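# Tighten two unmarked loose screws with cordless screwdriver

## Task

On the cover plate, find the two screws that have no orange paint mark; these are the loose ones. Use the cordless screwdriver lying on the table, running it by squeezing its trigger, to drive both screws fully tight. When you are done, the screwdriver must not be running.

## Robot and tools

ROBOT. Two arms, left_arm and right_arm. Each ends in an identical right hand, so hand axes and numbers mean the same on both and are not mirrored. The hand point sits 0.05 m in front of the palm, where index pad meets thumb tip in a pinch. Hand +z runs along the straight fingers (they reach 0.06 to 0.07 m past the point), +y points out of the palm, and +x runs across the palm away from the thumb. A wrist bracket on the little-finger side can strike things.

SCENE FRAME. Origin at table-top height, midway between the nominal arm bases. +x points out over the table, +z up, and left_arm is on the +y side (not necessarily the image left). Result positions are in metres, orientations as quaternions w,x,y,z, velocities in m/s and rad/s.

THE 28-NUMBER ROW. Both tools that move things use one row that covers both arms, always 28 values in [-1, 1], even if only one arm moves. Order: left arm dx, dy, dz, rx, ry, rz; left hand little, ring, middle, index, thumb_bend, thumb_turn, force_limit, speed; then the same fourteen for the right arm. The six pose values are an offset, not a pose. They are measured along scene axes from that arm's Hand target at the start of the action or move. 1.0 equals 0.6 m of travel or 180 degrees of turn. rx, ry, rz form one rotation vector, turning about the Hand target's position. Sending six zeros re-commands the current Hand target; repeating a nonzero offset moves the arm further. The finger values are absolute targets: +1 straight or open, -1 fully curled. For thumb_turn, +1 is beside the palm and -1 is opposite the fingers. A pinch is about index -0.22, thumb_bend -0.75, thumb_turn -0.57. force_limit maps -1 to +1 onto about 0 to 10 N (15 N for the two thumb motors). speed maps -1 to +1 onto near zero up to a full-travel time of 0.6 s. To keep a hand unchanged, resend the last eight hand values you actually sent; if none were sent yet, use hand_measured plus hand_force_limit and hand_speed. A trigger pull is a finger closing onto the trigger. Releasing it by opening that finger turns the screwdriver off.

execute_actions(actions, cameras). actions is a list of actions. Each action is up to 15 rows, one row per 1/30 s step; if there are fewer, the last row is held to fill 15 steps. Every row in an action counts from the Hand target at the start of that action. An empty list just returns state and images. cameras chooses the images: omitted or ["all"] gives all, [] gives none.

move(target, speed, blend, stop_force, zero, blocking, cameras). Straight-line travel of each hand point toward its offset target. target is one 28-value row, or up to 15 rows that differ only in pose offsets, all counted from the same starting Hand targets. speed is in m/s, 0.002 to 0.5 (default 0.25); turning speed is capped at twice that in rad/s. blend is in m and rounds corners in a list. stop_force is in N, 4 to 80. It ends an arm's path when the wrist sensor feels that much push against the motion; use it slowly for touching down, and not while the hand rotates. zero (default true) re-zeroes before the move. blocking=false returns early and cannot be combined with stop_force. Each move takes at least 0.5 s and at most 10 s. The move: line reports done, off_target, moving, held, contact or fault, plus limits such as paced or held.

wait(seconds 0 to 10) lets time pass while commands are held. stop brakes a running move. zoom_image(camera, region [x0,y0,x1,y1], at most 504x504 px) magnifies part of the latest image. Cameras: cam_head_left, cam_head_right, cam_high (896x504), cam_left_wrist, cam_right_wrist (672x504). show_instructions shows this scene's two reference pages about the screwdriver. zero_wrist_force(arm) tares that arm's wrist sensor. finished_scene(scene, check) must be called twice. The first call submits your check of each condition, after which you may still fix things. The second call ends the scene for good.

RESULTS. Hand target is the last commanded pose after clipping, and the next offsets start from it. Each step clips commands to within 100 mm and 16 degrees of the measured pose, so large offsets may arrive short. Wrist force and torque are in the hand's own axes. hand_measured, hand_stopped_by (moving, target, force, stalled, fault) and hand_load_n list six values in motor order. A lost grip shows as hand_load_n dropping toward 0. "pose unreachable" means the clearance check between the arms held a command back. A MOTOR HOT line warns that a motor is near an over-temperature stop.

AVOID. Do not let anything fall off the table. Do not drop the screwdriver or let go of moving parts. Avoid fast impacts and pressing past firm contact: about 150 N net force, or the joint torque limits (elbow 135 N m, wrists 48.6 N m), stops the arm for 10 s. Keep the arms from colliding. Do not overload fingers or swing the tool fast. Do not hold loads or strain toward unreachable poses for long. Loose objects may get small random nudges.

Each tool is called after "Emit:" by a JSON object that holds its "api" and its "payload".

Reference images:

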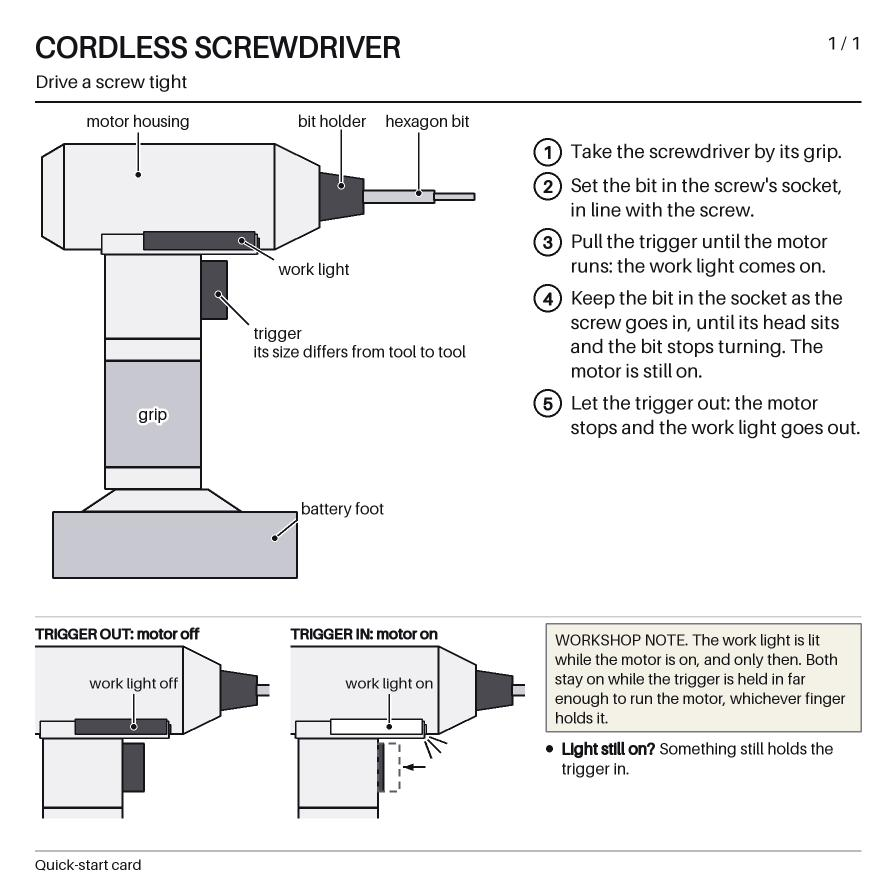

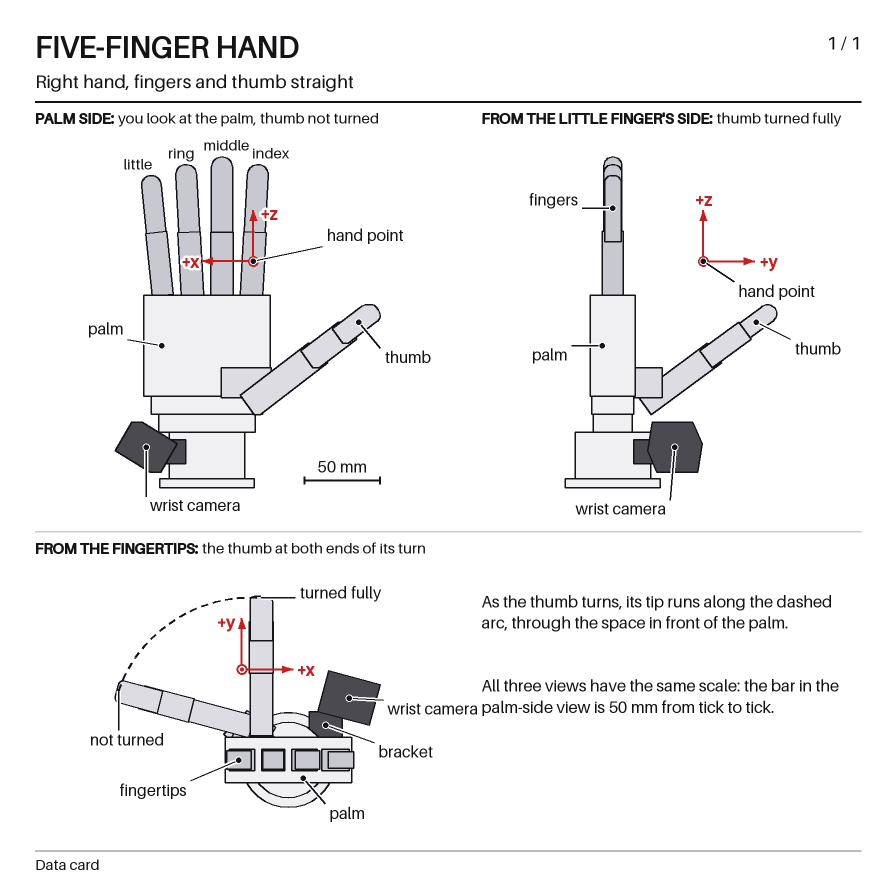

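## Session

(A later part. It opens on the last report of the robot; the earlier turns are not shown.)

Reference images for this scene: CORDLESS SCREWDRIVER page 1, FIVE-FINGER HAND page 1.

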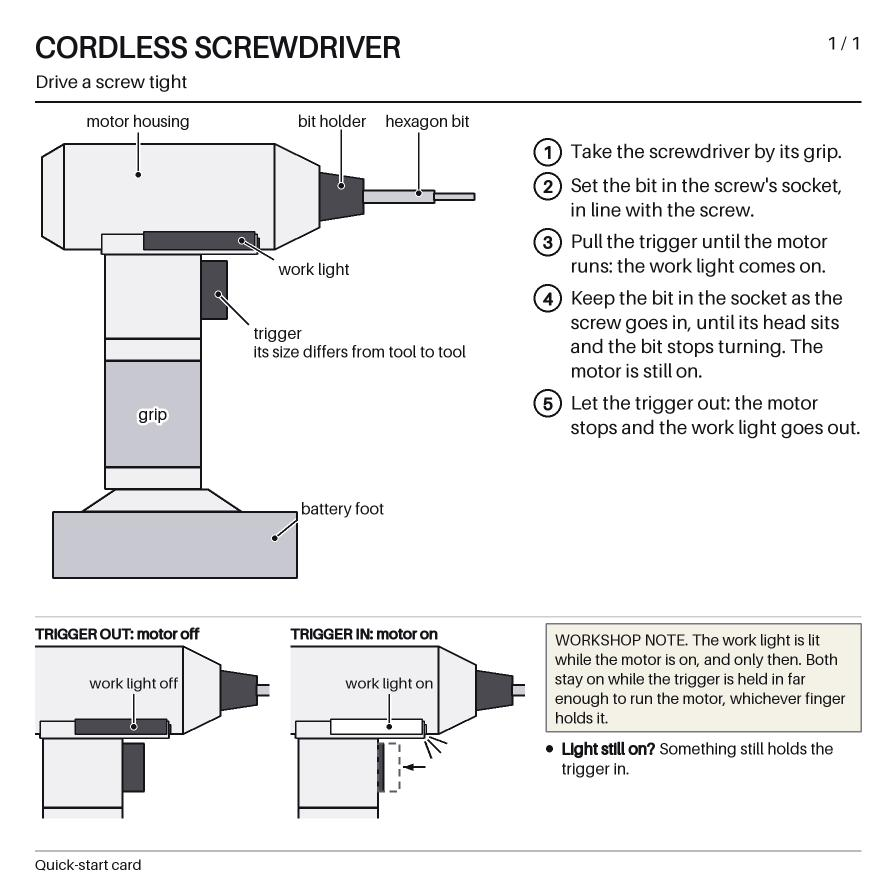

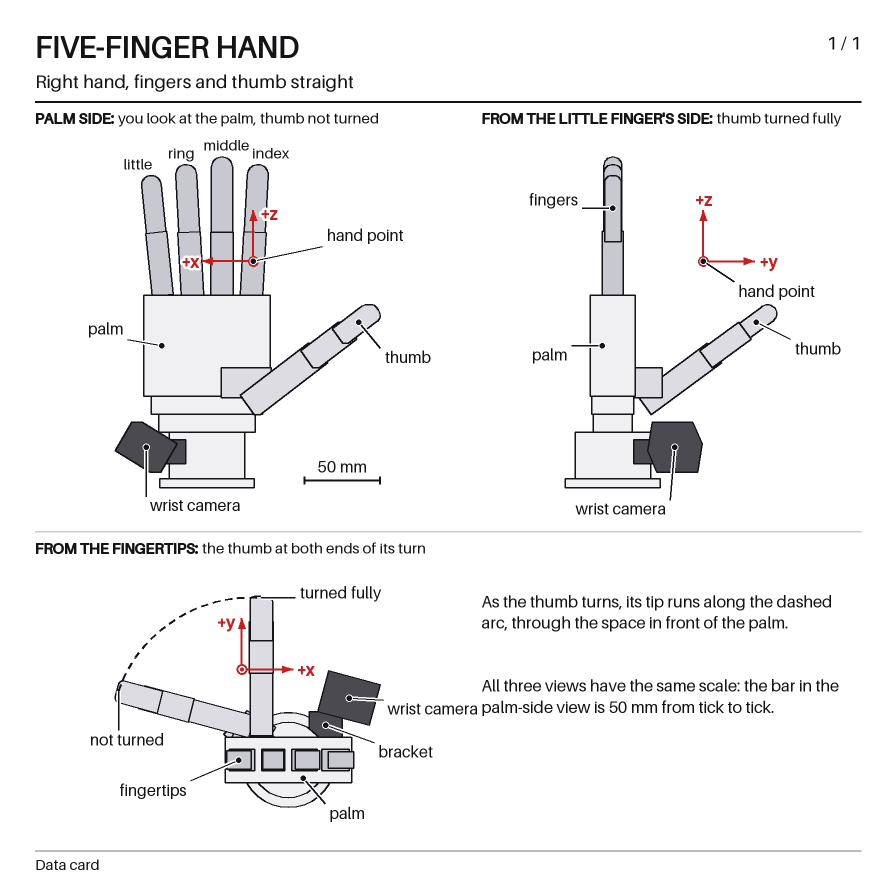

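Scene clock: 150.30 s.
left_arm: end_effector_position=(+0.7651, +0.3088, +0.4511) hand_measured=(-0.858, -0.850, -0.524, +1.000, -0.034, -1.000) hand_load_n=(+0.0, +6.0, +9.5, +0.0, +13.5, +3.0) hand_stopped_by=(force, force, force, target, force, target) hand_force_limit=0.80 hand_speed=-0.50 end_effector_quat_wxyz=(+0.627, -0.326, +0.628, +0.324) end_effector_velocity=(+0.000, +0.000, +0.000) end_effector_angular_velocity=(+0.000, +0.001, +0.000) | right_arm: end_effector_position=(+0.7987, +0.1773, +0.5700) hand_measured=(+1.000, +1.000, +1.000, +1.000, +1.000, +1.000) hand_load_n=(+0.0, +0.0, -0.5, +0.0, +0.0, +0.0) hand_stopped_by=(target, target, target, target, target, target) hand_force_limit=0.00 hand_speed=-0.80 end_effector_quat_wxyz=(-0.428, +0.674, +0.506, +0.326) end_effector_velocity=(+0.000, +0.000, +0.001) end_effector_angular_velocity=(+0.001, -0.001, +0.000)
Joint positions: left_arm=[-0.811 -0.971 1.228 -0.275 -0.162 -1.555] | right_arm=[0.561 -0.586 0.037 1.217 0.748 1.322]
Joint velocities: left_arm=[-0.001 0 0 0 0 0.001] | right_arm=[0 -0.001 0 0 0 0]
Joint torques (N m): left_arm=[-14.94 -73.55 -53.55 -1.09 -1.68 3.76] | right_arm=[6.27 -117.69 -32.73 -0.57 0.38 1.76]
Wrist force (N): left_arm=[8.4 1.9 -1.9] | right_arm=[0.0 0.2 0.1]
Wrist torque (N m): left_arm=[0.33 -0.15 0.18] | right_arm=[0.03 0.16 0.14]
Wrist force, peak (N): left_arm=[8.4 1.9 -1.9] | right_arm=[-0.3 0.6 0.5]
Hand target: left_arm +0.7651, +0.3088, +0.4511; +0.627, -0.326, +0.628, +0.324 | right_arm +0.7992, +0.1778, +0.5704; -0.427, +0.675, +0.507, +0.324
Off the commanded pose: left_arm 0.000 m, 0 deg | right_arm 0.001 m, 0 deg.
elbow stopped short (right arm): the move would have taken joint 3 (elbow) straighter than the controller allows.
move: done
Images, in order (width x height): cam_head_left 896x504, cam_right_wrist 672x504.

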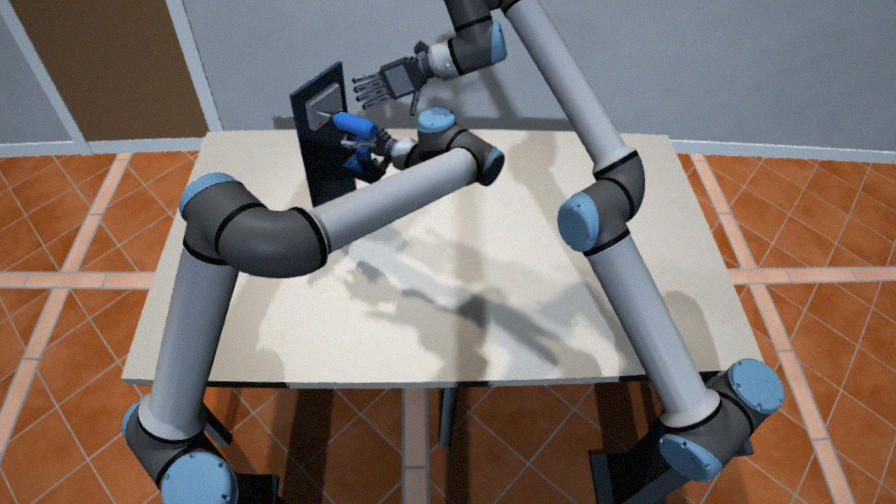

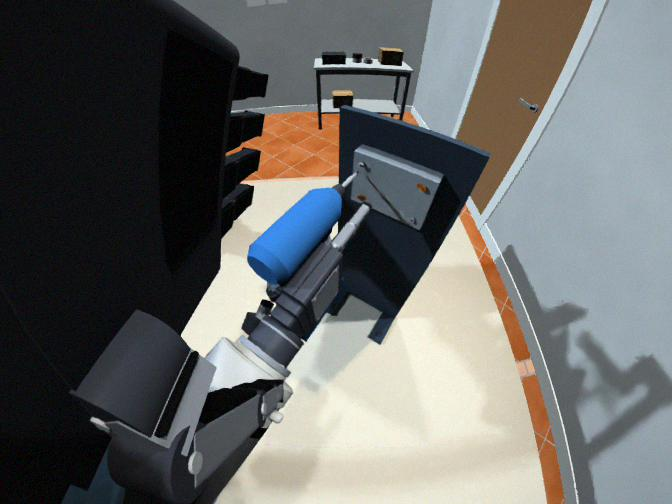

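Emit:
{"api": "move", "payload": {"target": [0.002,-0.0014,0.015,0,0,0,-0.98,-0.98,-0.98,1,-0.98,-1,0.8,-0.5,0,0,0,0,0,0,1,1,1,1,1,1,0,-0.8], "speed": 0.03, "cameras": ["cam_right_wrist","cam_head_left"]}}

Emit:
{"api": "zoom_image", "payload": {"camera": "cam_right_wrist", "region": [340, 145, 396, 187]}}

Emit:
{"api": "zoom_image", "payload": {"camera": "cam_head_left", "region": [300, 80, 345, 110]}}

Scene clock: 151.50 s.
left_arm: end_effector_position=(+0.7664, +0.3079, +0.4603) hand_measured=(-0.858, -0.850, -0.524, +1.000, -0.034, -1.000) hand_load_n=(+0.0, +6.0, +9.5, +0.0, +13.5, +3.0) hand_stopped_by=(force, force, force, target, force, target) hand_force_limit=0.80 hand_speed=-0.50 end_effector_quat_wxyz=(+0.627, -0.326, +0.628, +0.324) end_effector_velocity=(+0.000, +0.000, +0.000) end_effector_angular_velocity=(-0.002, -0.003, +0.000) | right_arm: end_effector_position=(+0.7987, +0.1773, +0.5700) hand_measured=(+1.000, +1.000, +1.000, +1.000, +1.000, +1.000) hand_load_n=(+0.0, +0.0, +0.0, +0.5, +0.0, +0.0) hand_stopped_by=(target, target, target, target, target, target) hand_force_limit=0.00 hand_speed=-0.80 end_effector_quat_wxyz=(-0.428, +0.674, +0.506, +0.326) end_effector_velocity=(+0.000, +0.000, +0.001) end_effector_angular_velocity=(+0.001, +0.000, +0.000)
Joint positions: left_arm=[-0.81 -0.973 1.214 -0.259 -0.161 -1.555] | right_arm=[0.561 -0.586 0.037 1.217 0.748 1.322]
Joint velocities: left_arm=[0 -0.001 0 0 0 -0.003] | right_arm=[0 -0.001 0 0 0 0.001]
Joint torques (N m): left_arm=[8.07 -90.36 -38.62 2.34 2.39 -2.67] | right_arm=[3.26 -115.55 -33.85 -1.13 -0.32 1.24]
Wrist force (N): left_arm=[8.0 1.8 -1.9] | right_arm=[0.0 0.1 -0.1]
Wrist torque (N m): left_arm=[0.30 -0.10 0.15] | right_arm=[0.02 0.16 0.14]
Wrist force, peak (N): left_arm=[8.3 1.5 -1.9] | right_arm=[0.3 0.6 0.3]
Hand target: left_arm +0.7663, +0.3079, +0.4601; +0.627, -0.326, +0.628, +0.324 | right_arm +0.7992, +0.1778, +0.5704; -0.427, +0.675, +0.507, +0.324
Off the commanded pose: left_arm 0.000 m, 0 deg | right_arm 0.001 m, 0 deg.
elbow stopped short (right arm): the move would have taken joint 3 (elbow) straighter than the controller allows.
move: done
Images, in order (width x height): cam_head_left 896x504, cam_right_wrist 672x504.

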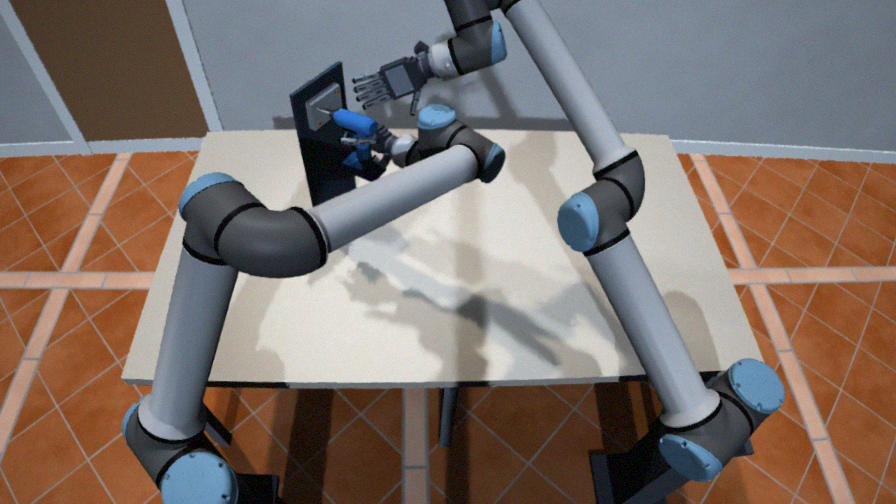

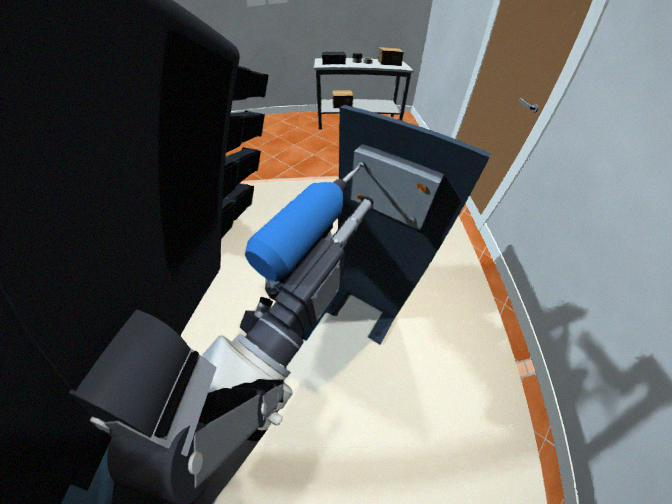

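Scaled by 9.000 from the camera's 672x504 image, which has a finer 960x720 frame.

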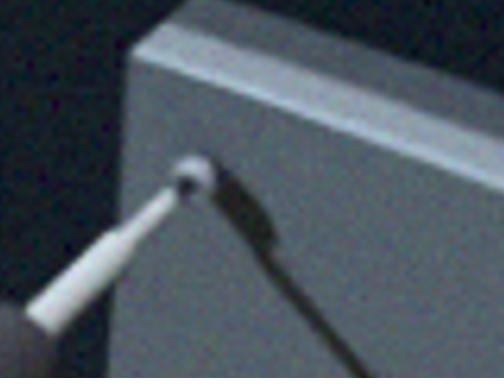

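Scaled by 11.200.

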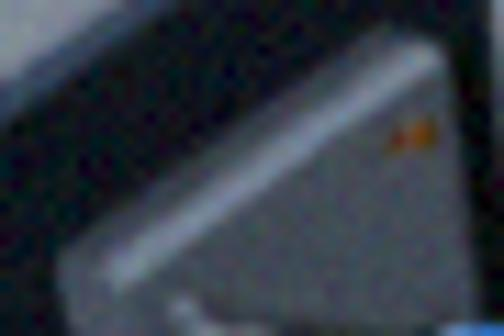

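Emit:
{"api": "move", "payload": {"target": [0.00769,0.0109,0,0,0,0,-0.98,-0.98,-0.98,1,-0.98,-1,0.8,-0.5,0,0,0,0,0,0,1,1,1,1,1,1,0,-0.8], "speed": 0.006, "stop_force": 5, "cameras": ["cam_right_wrist","cam_head_left"]}}

Emit:
{"api": "zoom_image", "payload": {"camera": "cam_right_wrist", "region": [340, 145, 396, 187]}}

Emit:
{"api": "zoom_image", "payload": {"camera": "cam_head_left", "region": [300, 80, 345, 125]}}

Scene clock: 153.00 s.
left_arm: end_effector_position=(+0.7669, +0.3088, +0.4602) hand_measured=(-0.858, -0.850, -0.524, +1.000, -0.034, -1.000) hand_load_n=(+0.0, +6.0, +9.0, +0.0, +13.5, +2.5) hand_stopped_by=(force, force, force, target, force, target) hand_force_limit=0.80 hand_speed=-0.50 end_effector_quat_wxyz=(+0.627, -0.326, +0.628, +0.324) end_effector_velocity=(+0.000, +0.000, +0.000) end_effector_angular_velocity=(+0.000, +0.001, +0.000) | right_arm: end_effector_position=(+0.7987, +0.1773, +0.5700) hand_measured=(+1.000, +1.000, +1.000, +1.000, +1.000, +1.000) hand_load_n=(+0.0, +0.0, +0.0, +0.0, +0.0, +0.0) hand_stopped_by=(target, target, target, target, target, target) hand_force_limit=0.00 hand_speed=-0.80 end_effector_quat_wxyz=(-0.428, +0.674, +0.506, +0.326) end_effector_velocity=(+0.000, +0.000, -0.001) end_effector_angular_velocity=(+0.000, +0.001, +0.000)
Joint positions: left_arm=[-0.809 -0.972 1.214 -0.26 -0.16 -1.555] | right_arm=[0.561 -0.586 0.037 1.217 0.748 1.322]
Joint velocities: left_arm=[0 0 0 0 0 0.002] | right_arm=[0 0.001 0 0 0 0]
Joint torques (N m): left_arm=[-9.75 -85.32 -35.38 3.24 -1.72 0.04] | right_arm=[2.39 -116.52 -34.67 -0.79 1.22 1.68]
Wrist force (N): left_arm=[6.6 3.9 -7.1] | right_arm=[0.2 0.0 0.1]
Wrist torque (N m): left_arm=[0.74 -0.02 0.14] | right_arm=[0.00 0.14 0.14]
Wrist force, peak (N): left_arm=[9.2 1.6 -12.8] | right_arm=[0.5 0.5 0.2]
Hand target: left_arm +0.7669, +0.3088, +0.4602; +0.627, -0.326, +0.628, +0.324 | right_arm +0.7992, +0.1778, +0.5704; -0.427, +0.675, +0.507, +0.324
Off the commanded pose: left_arm 0.007 m, 0 deg | right_arm 0.001 m, 0 deg.
elbow stopped short (right arm): the move would have taken joint 3 (elbow) straighter than the controller allows.
move: contact (left_arm)
Images, in order (width x height): cam_head_left 896x504, cam_right_wrist 672x504.

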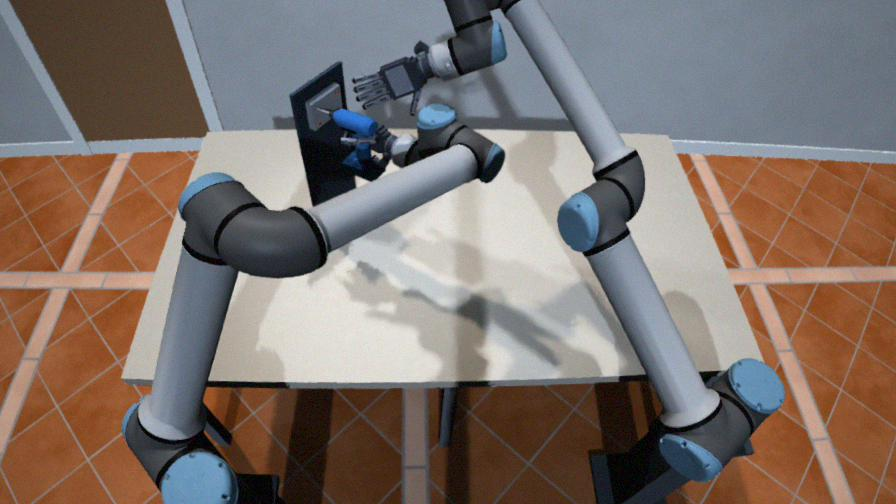

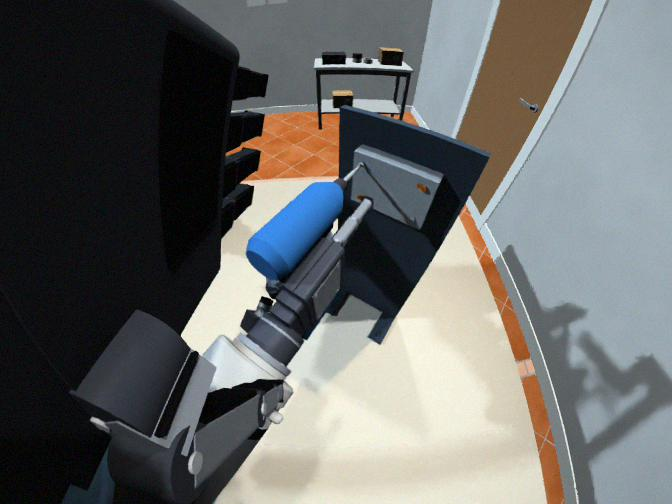

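Scaled by 9.000 from the camera's 672x504 image, which has a finer 960x720 frame.

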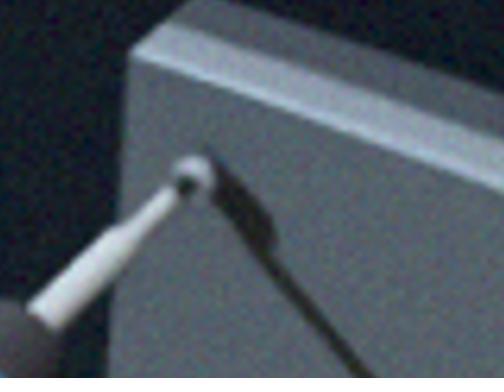

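Scaled by 11.200.

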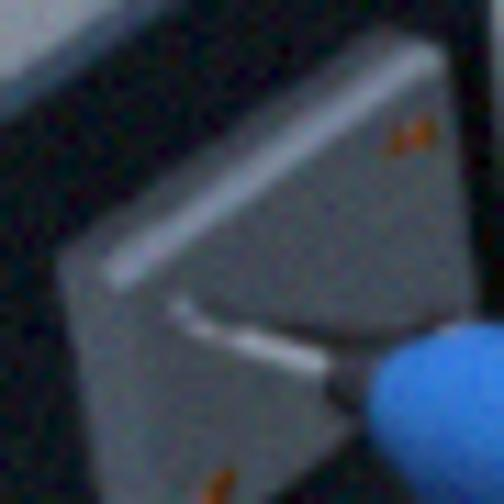

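Emit:
{"api": "move", "payload": {"target": [0,0,0,0,0,0,-0.98,-0.98,-0.98,-1,-0.98,-1,0.8,-0.7,0,0,0,0,0,0,1,1,1,1,1,1,0,-0.8], "speed": 0.006, "cameras": ["cam_right_wrist","cam_head_left"]}}

Emit:
{"api": "zoom_image", "payload": {"camera": "cam_right_wrist", "region": [340, 145, 380, 175]}}

Emit:
{"api": "zoom_image", "payload": {"camera": "cam_head_left", "region": [315, 90, 405, 190]}}

Scene clock: 154.63 s.
left_arm: end_effector_position=(+0.7669, +0.3088, +0.4602) hand_measured=(-0.858, -0.850, -0.524, +0.454, -0.034, -1.000) hand_load_n=(+0.0, +9.5, +9.0, +8.5, +13.5, +1.0) hand_stopped_by=(force, force, force, force, force, target) hand_force_limit=0.80 hand_speed=-0.70 end_effector_quat_wxyz=(+0.627, -0.326, +0.628, +0.324) end_effector_velocity=(+0.000, -0.001, +0.000) end_effector_angular_velocity=(+0.000, +0.000, -0.001) | right_arm: end_effector_position=(+0.7987, +0.1773, +0.5700) hand_measured=(+1.000, +1.000, +1.000, +1.000, +1.000, +1.000) hand_load_n=(+0.0, +0.0, +0.0, +0.0, +0.0, +0.0) hand_stopped_by=(target, target, target, target, target, target) hand_force_limit=0.00 hand_speed=-0.80 end_effector_quat_wxyz=(-0.428, +0.674, +0.506, +0.326) end_effector_velocity=(+0.000, +0.000, +0.001) end_effector_angular_velocity=(+0.001, -0.001, +0.000)
Joint positions: left_arm=[-0.809 -0.972 1.214 -0.26 -0.16 -1.555] | right_arm=[0.561 -0.586 0.037 1.217 0.748 1.322]
Joint velocities: left_arm=[-0.001 0 0 -0.001 0 0] | right_arm=[0 -0.001 0 0 0 0]
Joint torques (N m): left_arm=[-8.1 -93.78 -36.53 3.73 -1.57 1.73] | right_arm=[-0.48 -115.13 -35.67 -0.7 0.78 1.81]
Wrist force (N): left_arm=[6.9 3.5 -2.6] | right_arm=[0.2 0.2 0.0]
Wrist torque (N m): left_arm=[0.61 0.09 0.13] | right_arm=[0.03 0.13 0.16]
Wrist force, peak (N): left_arm=[6.6 4.1 -7.2] | right_arm=[-0.4 0.4 0.4]
Hand target: left_arm +0.7669, +0.3088, +0.4602; +0.627, -0.326, +0.628, +0.324 | right_arm +0.7992, +0.1778, +0.5704; -0.427, +0.675, +0.507, +0.324
Off the commanded pose: left_arm 0.000 m, 0 deg | right_arm 0.001 m, 0 deg.
elbow stopped short (right arm): the move would have taken joint 3 (elbow) straighter than the controller allows.
move: done
Images, in order (width x height): cam_head_left 896x504, cam_right_wrist 672x504.

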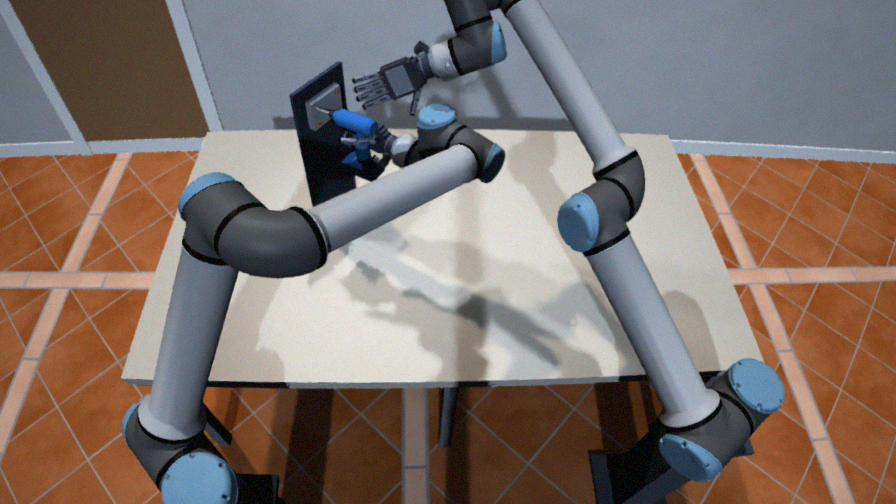

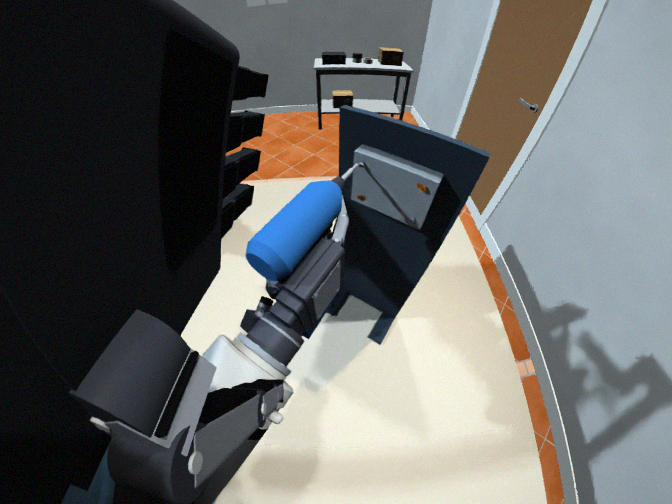

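Scaled by 12.600 from the camera's 672x504 image, which has a finer 960x720 frame.

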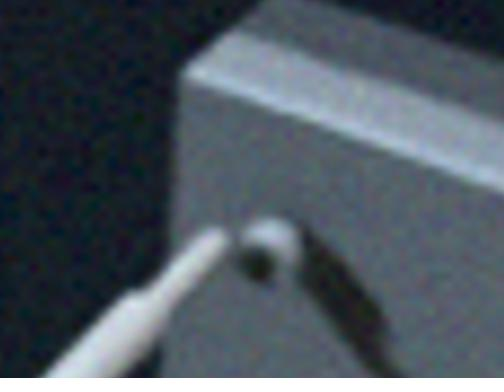

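Scaled by 5.040.

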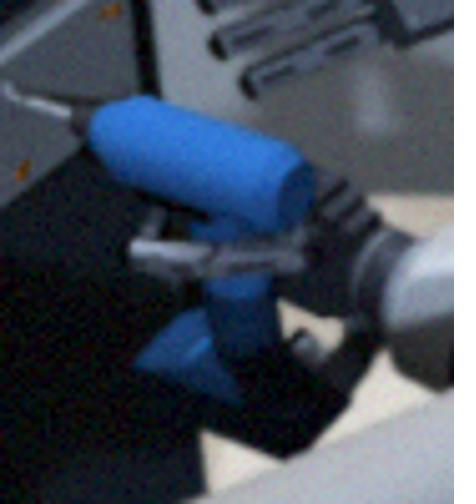

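Emit:
{"api": "move", "payload": {"target": [-0.0005,-0.0008,0,0,0,0,-0.98,-0.98,-0.98,1,-0.98,-1,0.8,-0.5,0,0,0,0,0,0,1,1,1,1,1,1,0,-0.8], "speed": 0.006, "cameras": []}}

Emit:
{"api": "move", "payload": {"target": [[-0.0288,-0.0408,0,0,0,0,-0.98,-0.98,-0.98,1,-0.98,-1,0.8,-0.5,0,0,0,0,0,0,1,1,1,1,1,1,0,-0.8],[-0.0288,-0.0408,-0.2667,0,0,0,-0.98,-0.98,-0.98,1,-0.98,-1,0.8,-0.5,0,0,0,0,0,0,1,1,1,1,1,1,0,-0.8]], "speed": 0.06, "blend": [0.01,0], "cameras": ["cam_right_wrist","cam_head_left"]}}

Emit:
{"api": "zoom_image", "payload": {"camera": "cam_head_left", "region": [315, 110, 415, 220]}}

Scene clock: 155.83 s.
left_arm: end_effector_position=(+0.7666, +0.3083, +0.4602) hand_measured=(-0.858, -0.850, -0.524, +1.000, -0.034, -1.000) hand_load_n=(+0.0, +7.5, +9.0, +0.0, +13.0, +2.5) hand_stopped_by=(force, force, force, target, force, target) hand_force_limit=0.80 hand_speed=-0.50 end_effector_quat_wxyz=(+0.627, -0.326, +0.628, +0.324) end_effector_velocity=(+0.000, -0.001, -0.001) end_effector_angular_velocity=(+0.000, +0.000, -0.001) | right_arm: end_effector_position=(+0.7987, +0.1773, +0.5700) hand_measured=(+1.000, +1.000, +1.000, +1.000, +1.000, +1.000) hand_load_n=(+0.0, +0.0, +0.0, +0.0, -0.5, +0.0) hand_stopped_by=(target, target, target, target, target, target) hand_force_limit=0.00 hand_speed=-0.80 end_effector_quat_wxyz=(-0.428, +0.674, +0.506, +0.326) end_effector_velocity=(+0.000, +0.000, -0.001) end_effector_angular_velocity=(+0.000, +0.001, +0.000)
Joint positions: left_arm=[-0.81 -0.972 1.214 -0.26 -0.161 -1.555] | right_arm=[0.561 -0.586 0.037 1.217 0.748 1.322]
Joint velocities: left_arm=[-0.001 0.001 0 0 0 -0.001] | right_arm=[0 0.001 0 0 0 0]
Joint torques (N m): left_arm=[-10.54 -89.7 -49.98 4.01 -1.15 -2.3] | right_arm=[-2.83 -113.76 -36.47 -1.17 0.15 1.48]
Wrist force (N): left_arm=[6.9 3.5 -2.6] | right_arm=[0.1 0.3 -0.2]
Wrist torque (N m): left_arm=[0.61 0.09 0.13] | right_arm=[0.06 0.15 0.15]
Wrist force, peak (N): left_arm=[7.0 4.2 -2.8] | right_arm=[0.1 0.6 0.1]
Hand target: left_arm +0.7666, +0.3083, +0.4602; +0.627, -0.326, +0.628, +0.324 | right_arm +0.7992, +0.1778, +0.5704; -0.427, +0.675, +0.507, +0.324
Off the commanded pose: left_arm 0.000 m, 0 deg | right_arm 0.001 m, 0 deg.
elbow stopped short (right arm): the move would have taken joint 3 (elbow) straighter than the controller allows.
move: done
No camera images: "cameras" was empty.

Scene clock: 159.30 s.
left_arm: end_effector_position=(+0.7491, +0.2841, +0.2998) hand_measured=(-0.858, -0.850, -0.524, +1.000, -0.034, -1.000) hand_load_n=(+0.0, +7.5, +9.5, +0.0, +13.5, +2.5) hand_stopped_by=(force, force, force, target, force, target) hand_force_limit=0.80 hand_speed=-0.50 end_effector_quat_wxyz=(+0.627, -0.326, +0.628, +0.324) end_effector_velocity=(+0.000, +0.001, +0.002) end_effector_angular_velocity=(-0.001, -0.001, +0.001) | right_arm: end_effector_position=(+0.7987, +0.1773, +0.5700) hand_measured=(+1.000, +1.000, +1.000, +1.000, +1.000, +1.000) hand_load_n=(+0.0, +0.0, +0.0, +0.0, +0.0, +0.0) hand_stopped_by=(target, target, target, target, target, target) hand_force_limit=0.00 hand_speed=-0.80 end_effector_quat_wxyz=(-0.428, +0.674, +0.506, +0.326) end_effector_velocity=(+0.000, +0.000, -0.001) end_effector_angular_velocity=(-0.001, +0.001, +0.000)
Joint positions: left_arm=[-0.842 -0.877 1.354 -0.491 -0.194 -1.558] | right_arm=[0.561 -0.586 0.037 1.217 0.748 1.322]
Joint velocities: left_arm=[0.001 -0.002 -0.001 0.002 -0.001 -0.001] | right_arm=[0 0.001 0 0 0 0]
Joint torques (N m): left_arm=[0.79 -111.49 -51.61 4.09 2.05 4.52] | right_arm=[-6.64 -113.89 -38.14 0.69 1.45 1.57]
Wrist force (N): left_arm=[7.1 3.8 -2.8] | right_arm=[-0.1 0.4 0.0]
Wrist torque (N m): left_arm=[0.66 0.09 0.16] | right_arm=[0.07 0.17 0.14]
Wrist force, peak (N): left_arm=[8.7 3.8 -3.0] | right_arm=[0.4 0.5 -0.2]
Hand target: left_arm +0.7491, +0.2841, +0.3001; +0.627, -0.326, +0.628, +0.324 | right_arm +0.7992, +0.1778, +0.5704; -0.427, +0.675, +0.507, +0.324
Off the commanded pose: left_arm 0.001 m, 0 deg | right_arm 0.001 m, 0 deg.
elbow stopped short (right arm): the move would have taken joint 3 (elbow) straighter than the controller allows.
move: done
Images, in order (width x height): cam_head_left 896x504, cam_right_wrist 672x504.

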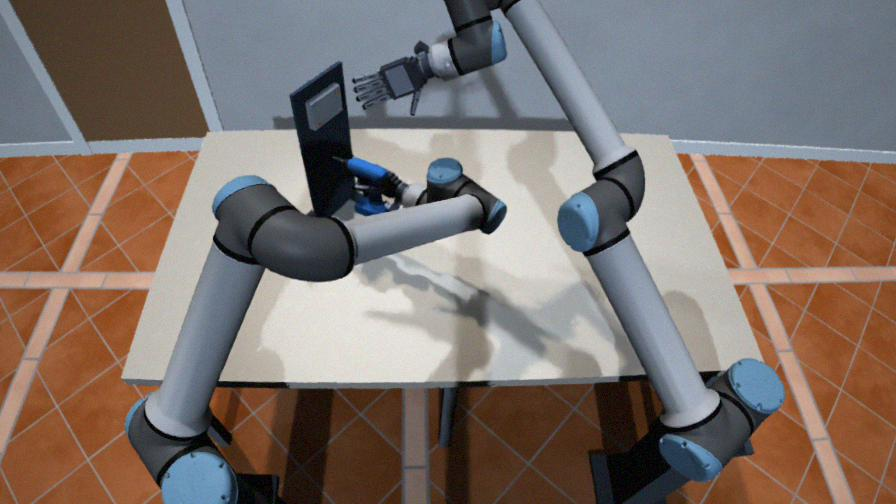

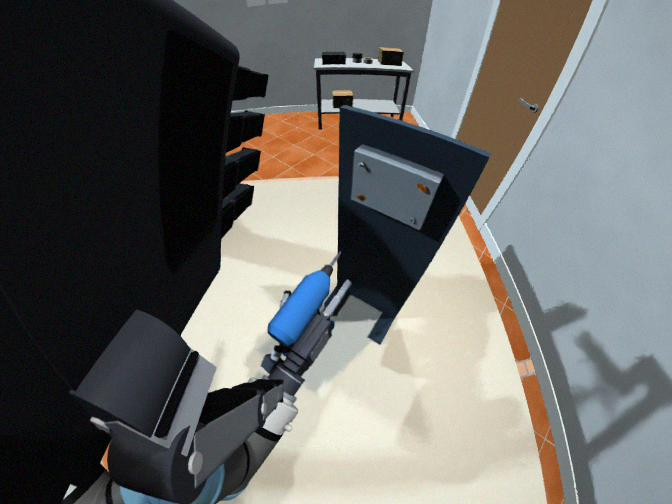

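Scaled by 4.582.

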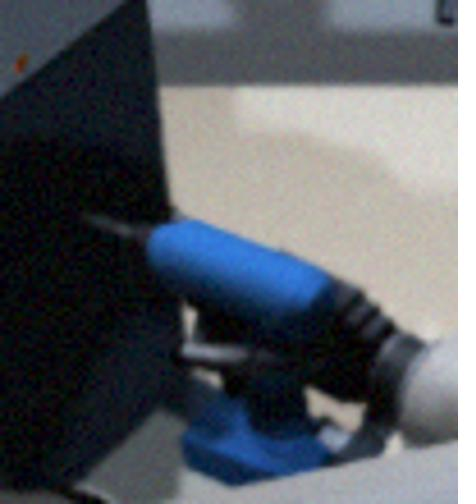

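Emit:
{"api": "move", "payload": {"target": [-0.0417,-0.2233,-0.1833,0,0,0,-0.98,-0.98,-0.98,1,-0.98,-1,0.8,-0.5,0,0,0,0,0,0,1,1,1,1,1,1,0,-0.8], "speed": 0.1, "cameras": ["cam_right_wrist","cam_head_left"]}}

Emit:
{"api": "zoom_image", "payload": {"camera": "cam_head_left", "region": [340, 110, 470, 240]}}

Scene clock: 161.50 s.
left_arm: end_effector_position=(+0.7236, +0.1502, +0.1898) hand_measured=(-0.858, -0.850, -0.524, +1.000, -0.034, -1.000) hand_load_n=(+0.5, +7.5, +9.5, +0.0, +13.0, +2.5) hand_stopped_by=(force, force, force, target, force, target) hand_force_limit=0.80 hand_speed=-0.50 end_effector_quat_wxyz=(+0.627, -0.327, +0.628, +0.324) end_effector_velocity=(+0.000, +0.002, +0.001) end_effector_angular_velocity=(+0.002, +0.002, -0.001) | right_arm: end_effector_position=(+0.7987, +0.1773, +0.5700) hand_measured=(+1.000, +1.000, +1.000, +1.000, +1.000, +1.000) hand_load_n=(+0.0, +0.0, +0.0, +0.0, +0.0, +0.0) hand_stopped_by=(target, target, target, target, target, target) hand_force_limit=0.00 hand_speed=-0.80 end_effector_quat_wxyz=(-0.428, +0.674, +0.506, +0.326) end_effector_velocity=(-0.001, +0.000, +0.001) end_effector_angular_velocity=(+0.000, +0.000, +0.000)
Joint positions: left_arm=[-0.956 -0.688 1.22 -0.542 -0.307 -1.563] | right_arm=[0.561 -0.586 0.037 1.217 0.748 1.322]
Joint velocities: left_arm=[0.001 -0.003 0.003 0.001 0.003 0.001] | right_arm=[0 -0.001 0 0.002 0 0]
Joint torques (N m): left_arm=[8.16 -118.65 -28.79 5.6 2.75 -3.26] | right_arm=[-9.55 -109.37 -38.45 -0.93 0.15 1.76]
Wrist force (N): left_arm=[6.7 3.7 -2.4] | right_arm=[0.1 0.1 0.2]
Wrist torque (N m): left_arm=[0.62 0.12 0.14] | right_arm=[0.02 0.14 0.15]
Wrist force, peak (N): left_arm=[8.2 2.9 -4.7] | right_arm=[-0.2 0.8 0.0]
Hand target: left_arm +0.7236, +0.1503, +0.1899; +0.627, -0.326, +0.628, +0.324 | right_arm +0.7992, +0.1778, +0.5704; -0.427, +0.675, +0.507, +0.324
Off the commanded pose: left_arm 0.001 m, 0 deg | right_arm 0.001 m, 0 deg.
elbow stopped short (right arm): the move would have taken joint 3 (elbow) straighter than the controller allows.
move: done
Images, in order (width x height): cam_head_left 896x504, cam_right_wrist 672x504.

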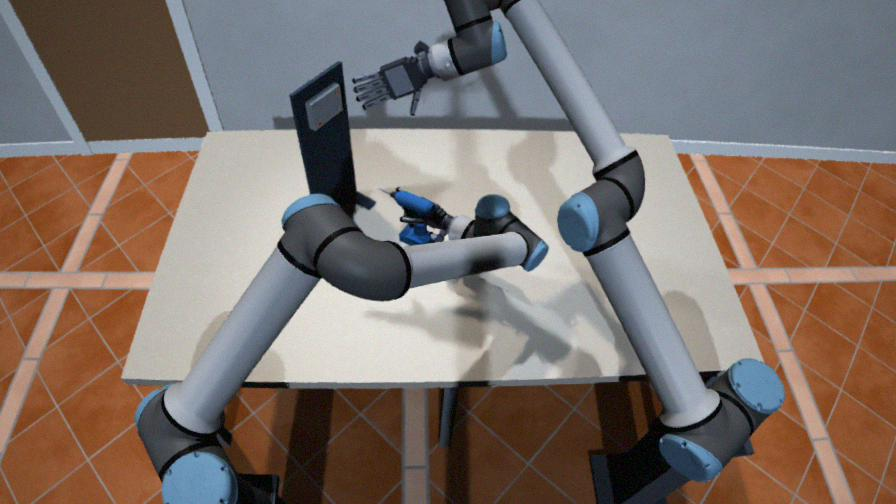

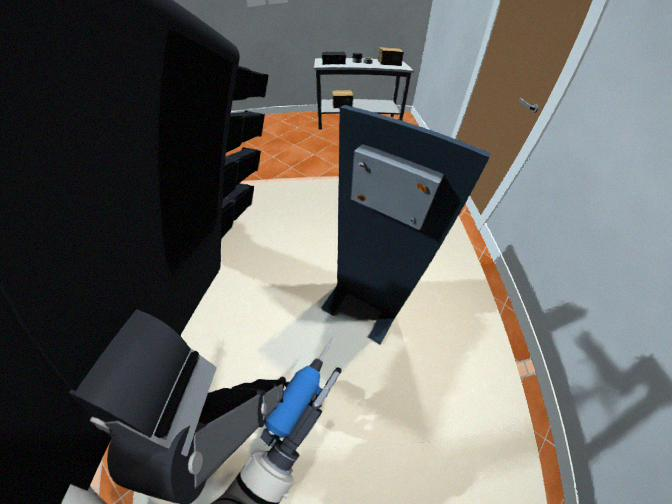

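Scaled by 3.877.

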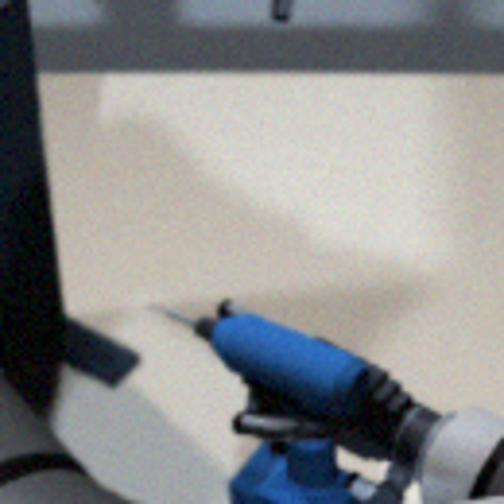

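Emit:
{"api": "execute_actions", "payload": {"actions": []}}

Scene clock: 162.13 s.
left_arm: end_effector_position=(+0.7236, +0.1503, +0.1899) hand_measured=(-0.858, -0.850, -0.524, +1.000, -0.034, -1.000) hand_load_n=(+0.0, +7.5, +9.5, +0.0, +13.0, +2.5) hand_stopped_by=(force, force, force, target, force, target) hand_force_limit=0.80 hand_speed=-0.50 end_effector_quat_wxyz=(+0.627, -0.326, +0.628, +0.324) end_effector_velocity=(+0.000, +0.000, +0.000) end_effector_angular_velocity=(+0.001, +0.001, +0.000) | right_arm: end_effector_position=(+0.7987, +0.1773, +0.5700) hand_measured=(+1.000, +1.000, +1.000, +1.000, +1.000, +1.000) hand_load_n=(+0.0, -0.5, +0.0, +0.0, +0.0, +0.5) hand_stopped_by=(target, target, target, target, target, target) hand_force_limit=0.00 hand_speed=-0.80 end_effector_quat_wxyz=(-0.428, +0.674, +0.506, +0.326) end_effector_velocity=(+0.000, +0.000, -0.001) end_effector_angular_velocity=(-0.001, +0.001, +0.000)
Joint positions: left_arm=[-0.956 -0.688 1.22 -0.542 -0.307 -1.563] | right_arm=[0.561 -0.586 0.037 1.217 0.748 1.322]
Joint velocities: left_arm=[0 0 0 0 0 0.001] | right_arm=[0 0.001 0 0.001 0 0]
Joint torques (N m): left_arm=[8.2 -116.49 -27.34 4.51 1.98 -0.92] | right_arm=[-7.18 -111.31 -38.25 -0.05 1.43 1.62]
Wrist force (N): left_arm=[6.8 3.4 -2.8] | right_arm=[0.1 0.2 -0.1]
Wrist torque (N m): left_arm=[0.59 0.12 0.13] | right_arm=[0.05 0.15 0.15]
Wrist force, peak (N): left_arm=[7.2 3.5 -2.9] | right_arm=[0.0 0.8 -0.3]
Hand target: left_arm +0.7236, +0.1503, +0.1899; +0.627, -0.326, +0.628, +0.324 | right_arm +0.7992, +0.1778, +0.5704; -0.427, +0.675, +0.507, +0.324
Off the commanded pose: left_arm 0.001 m, 0 deg | right_arm 0.001 m, 0 deg.

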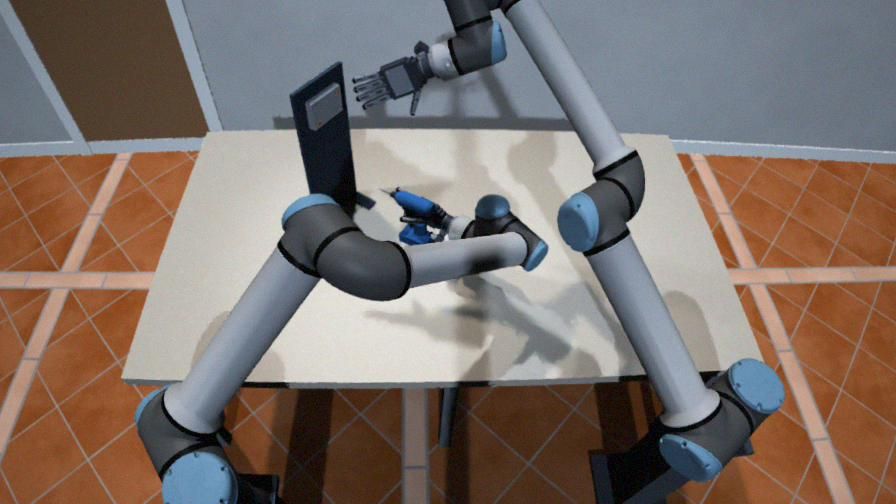

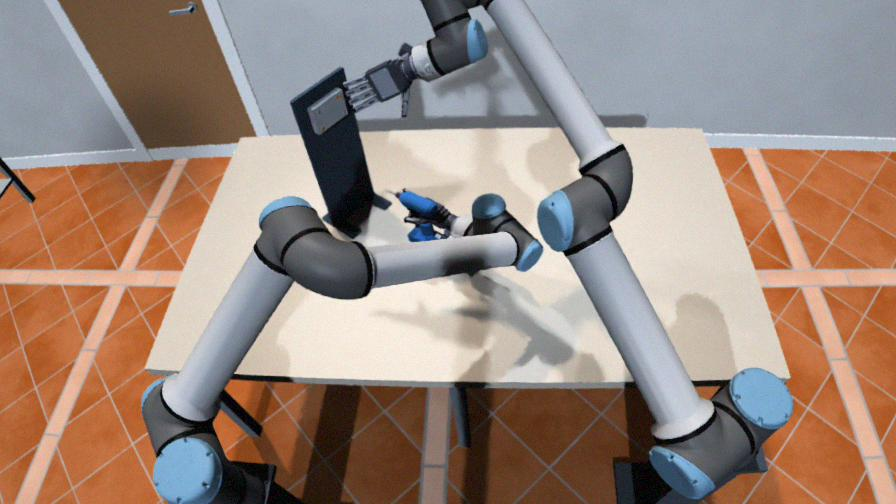

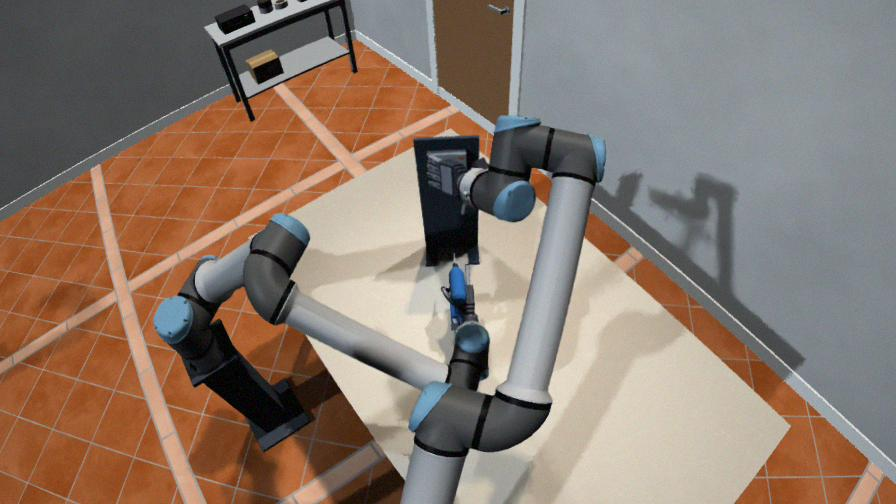

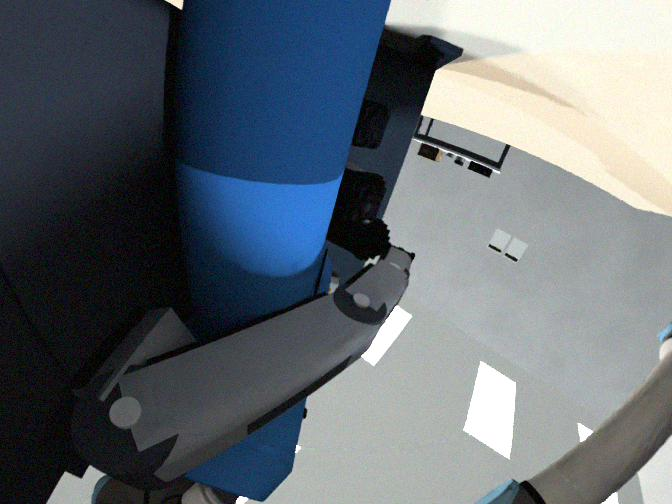

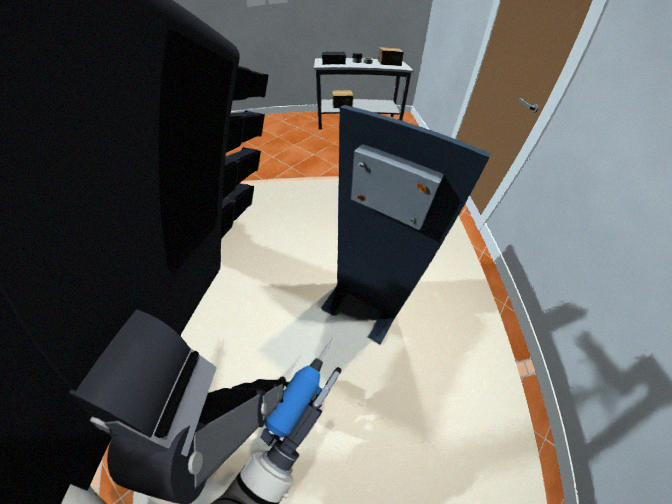

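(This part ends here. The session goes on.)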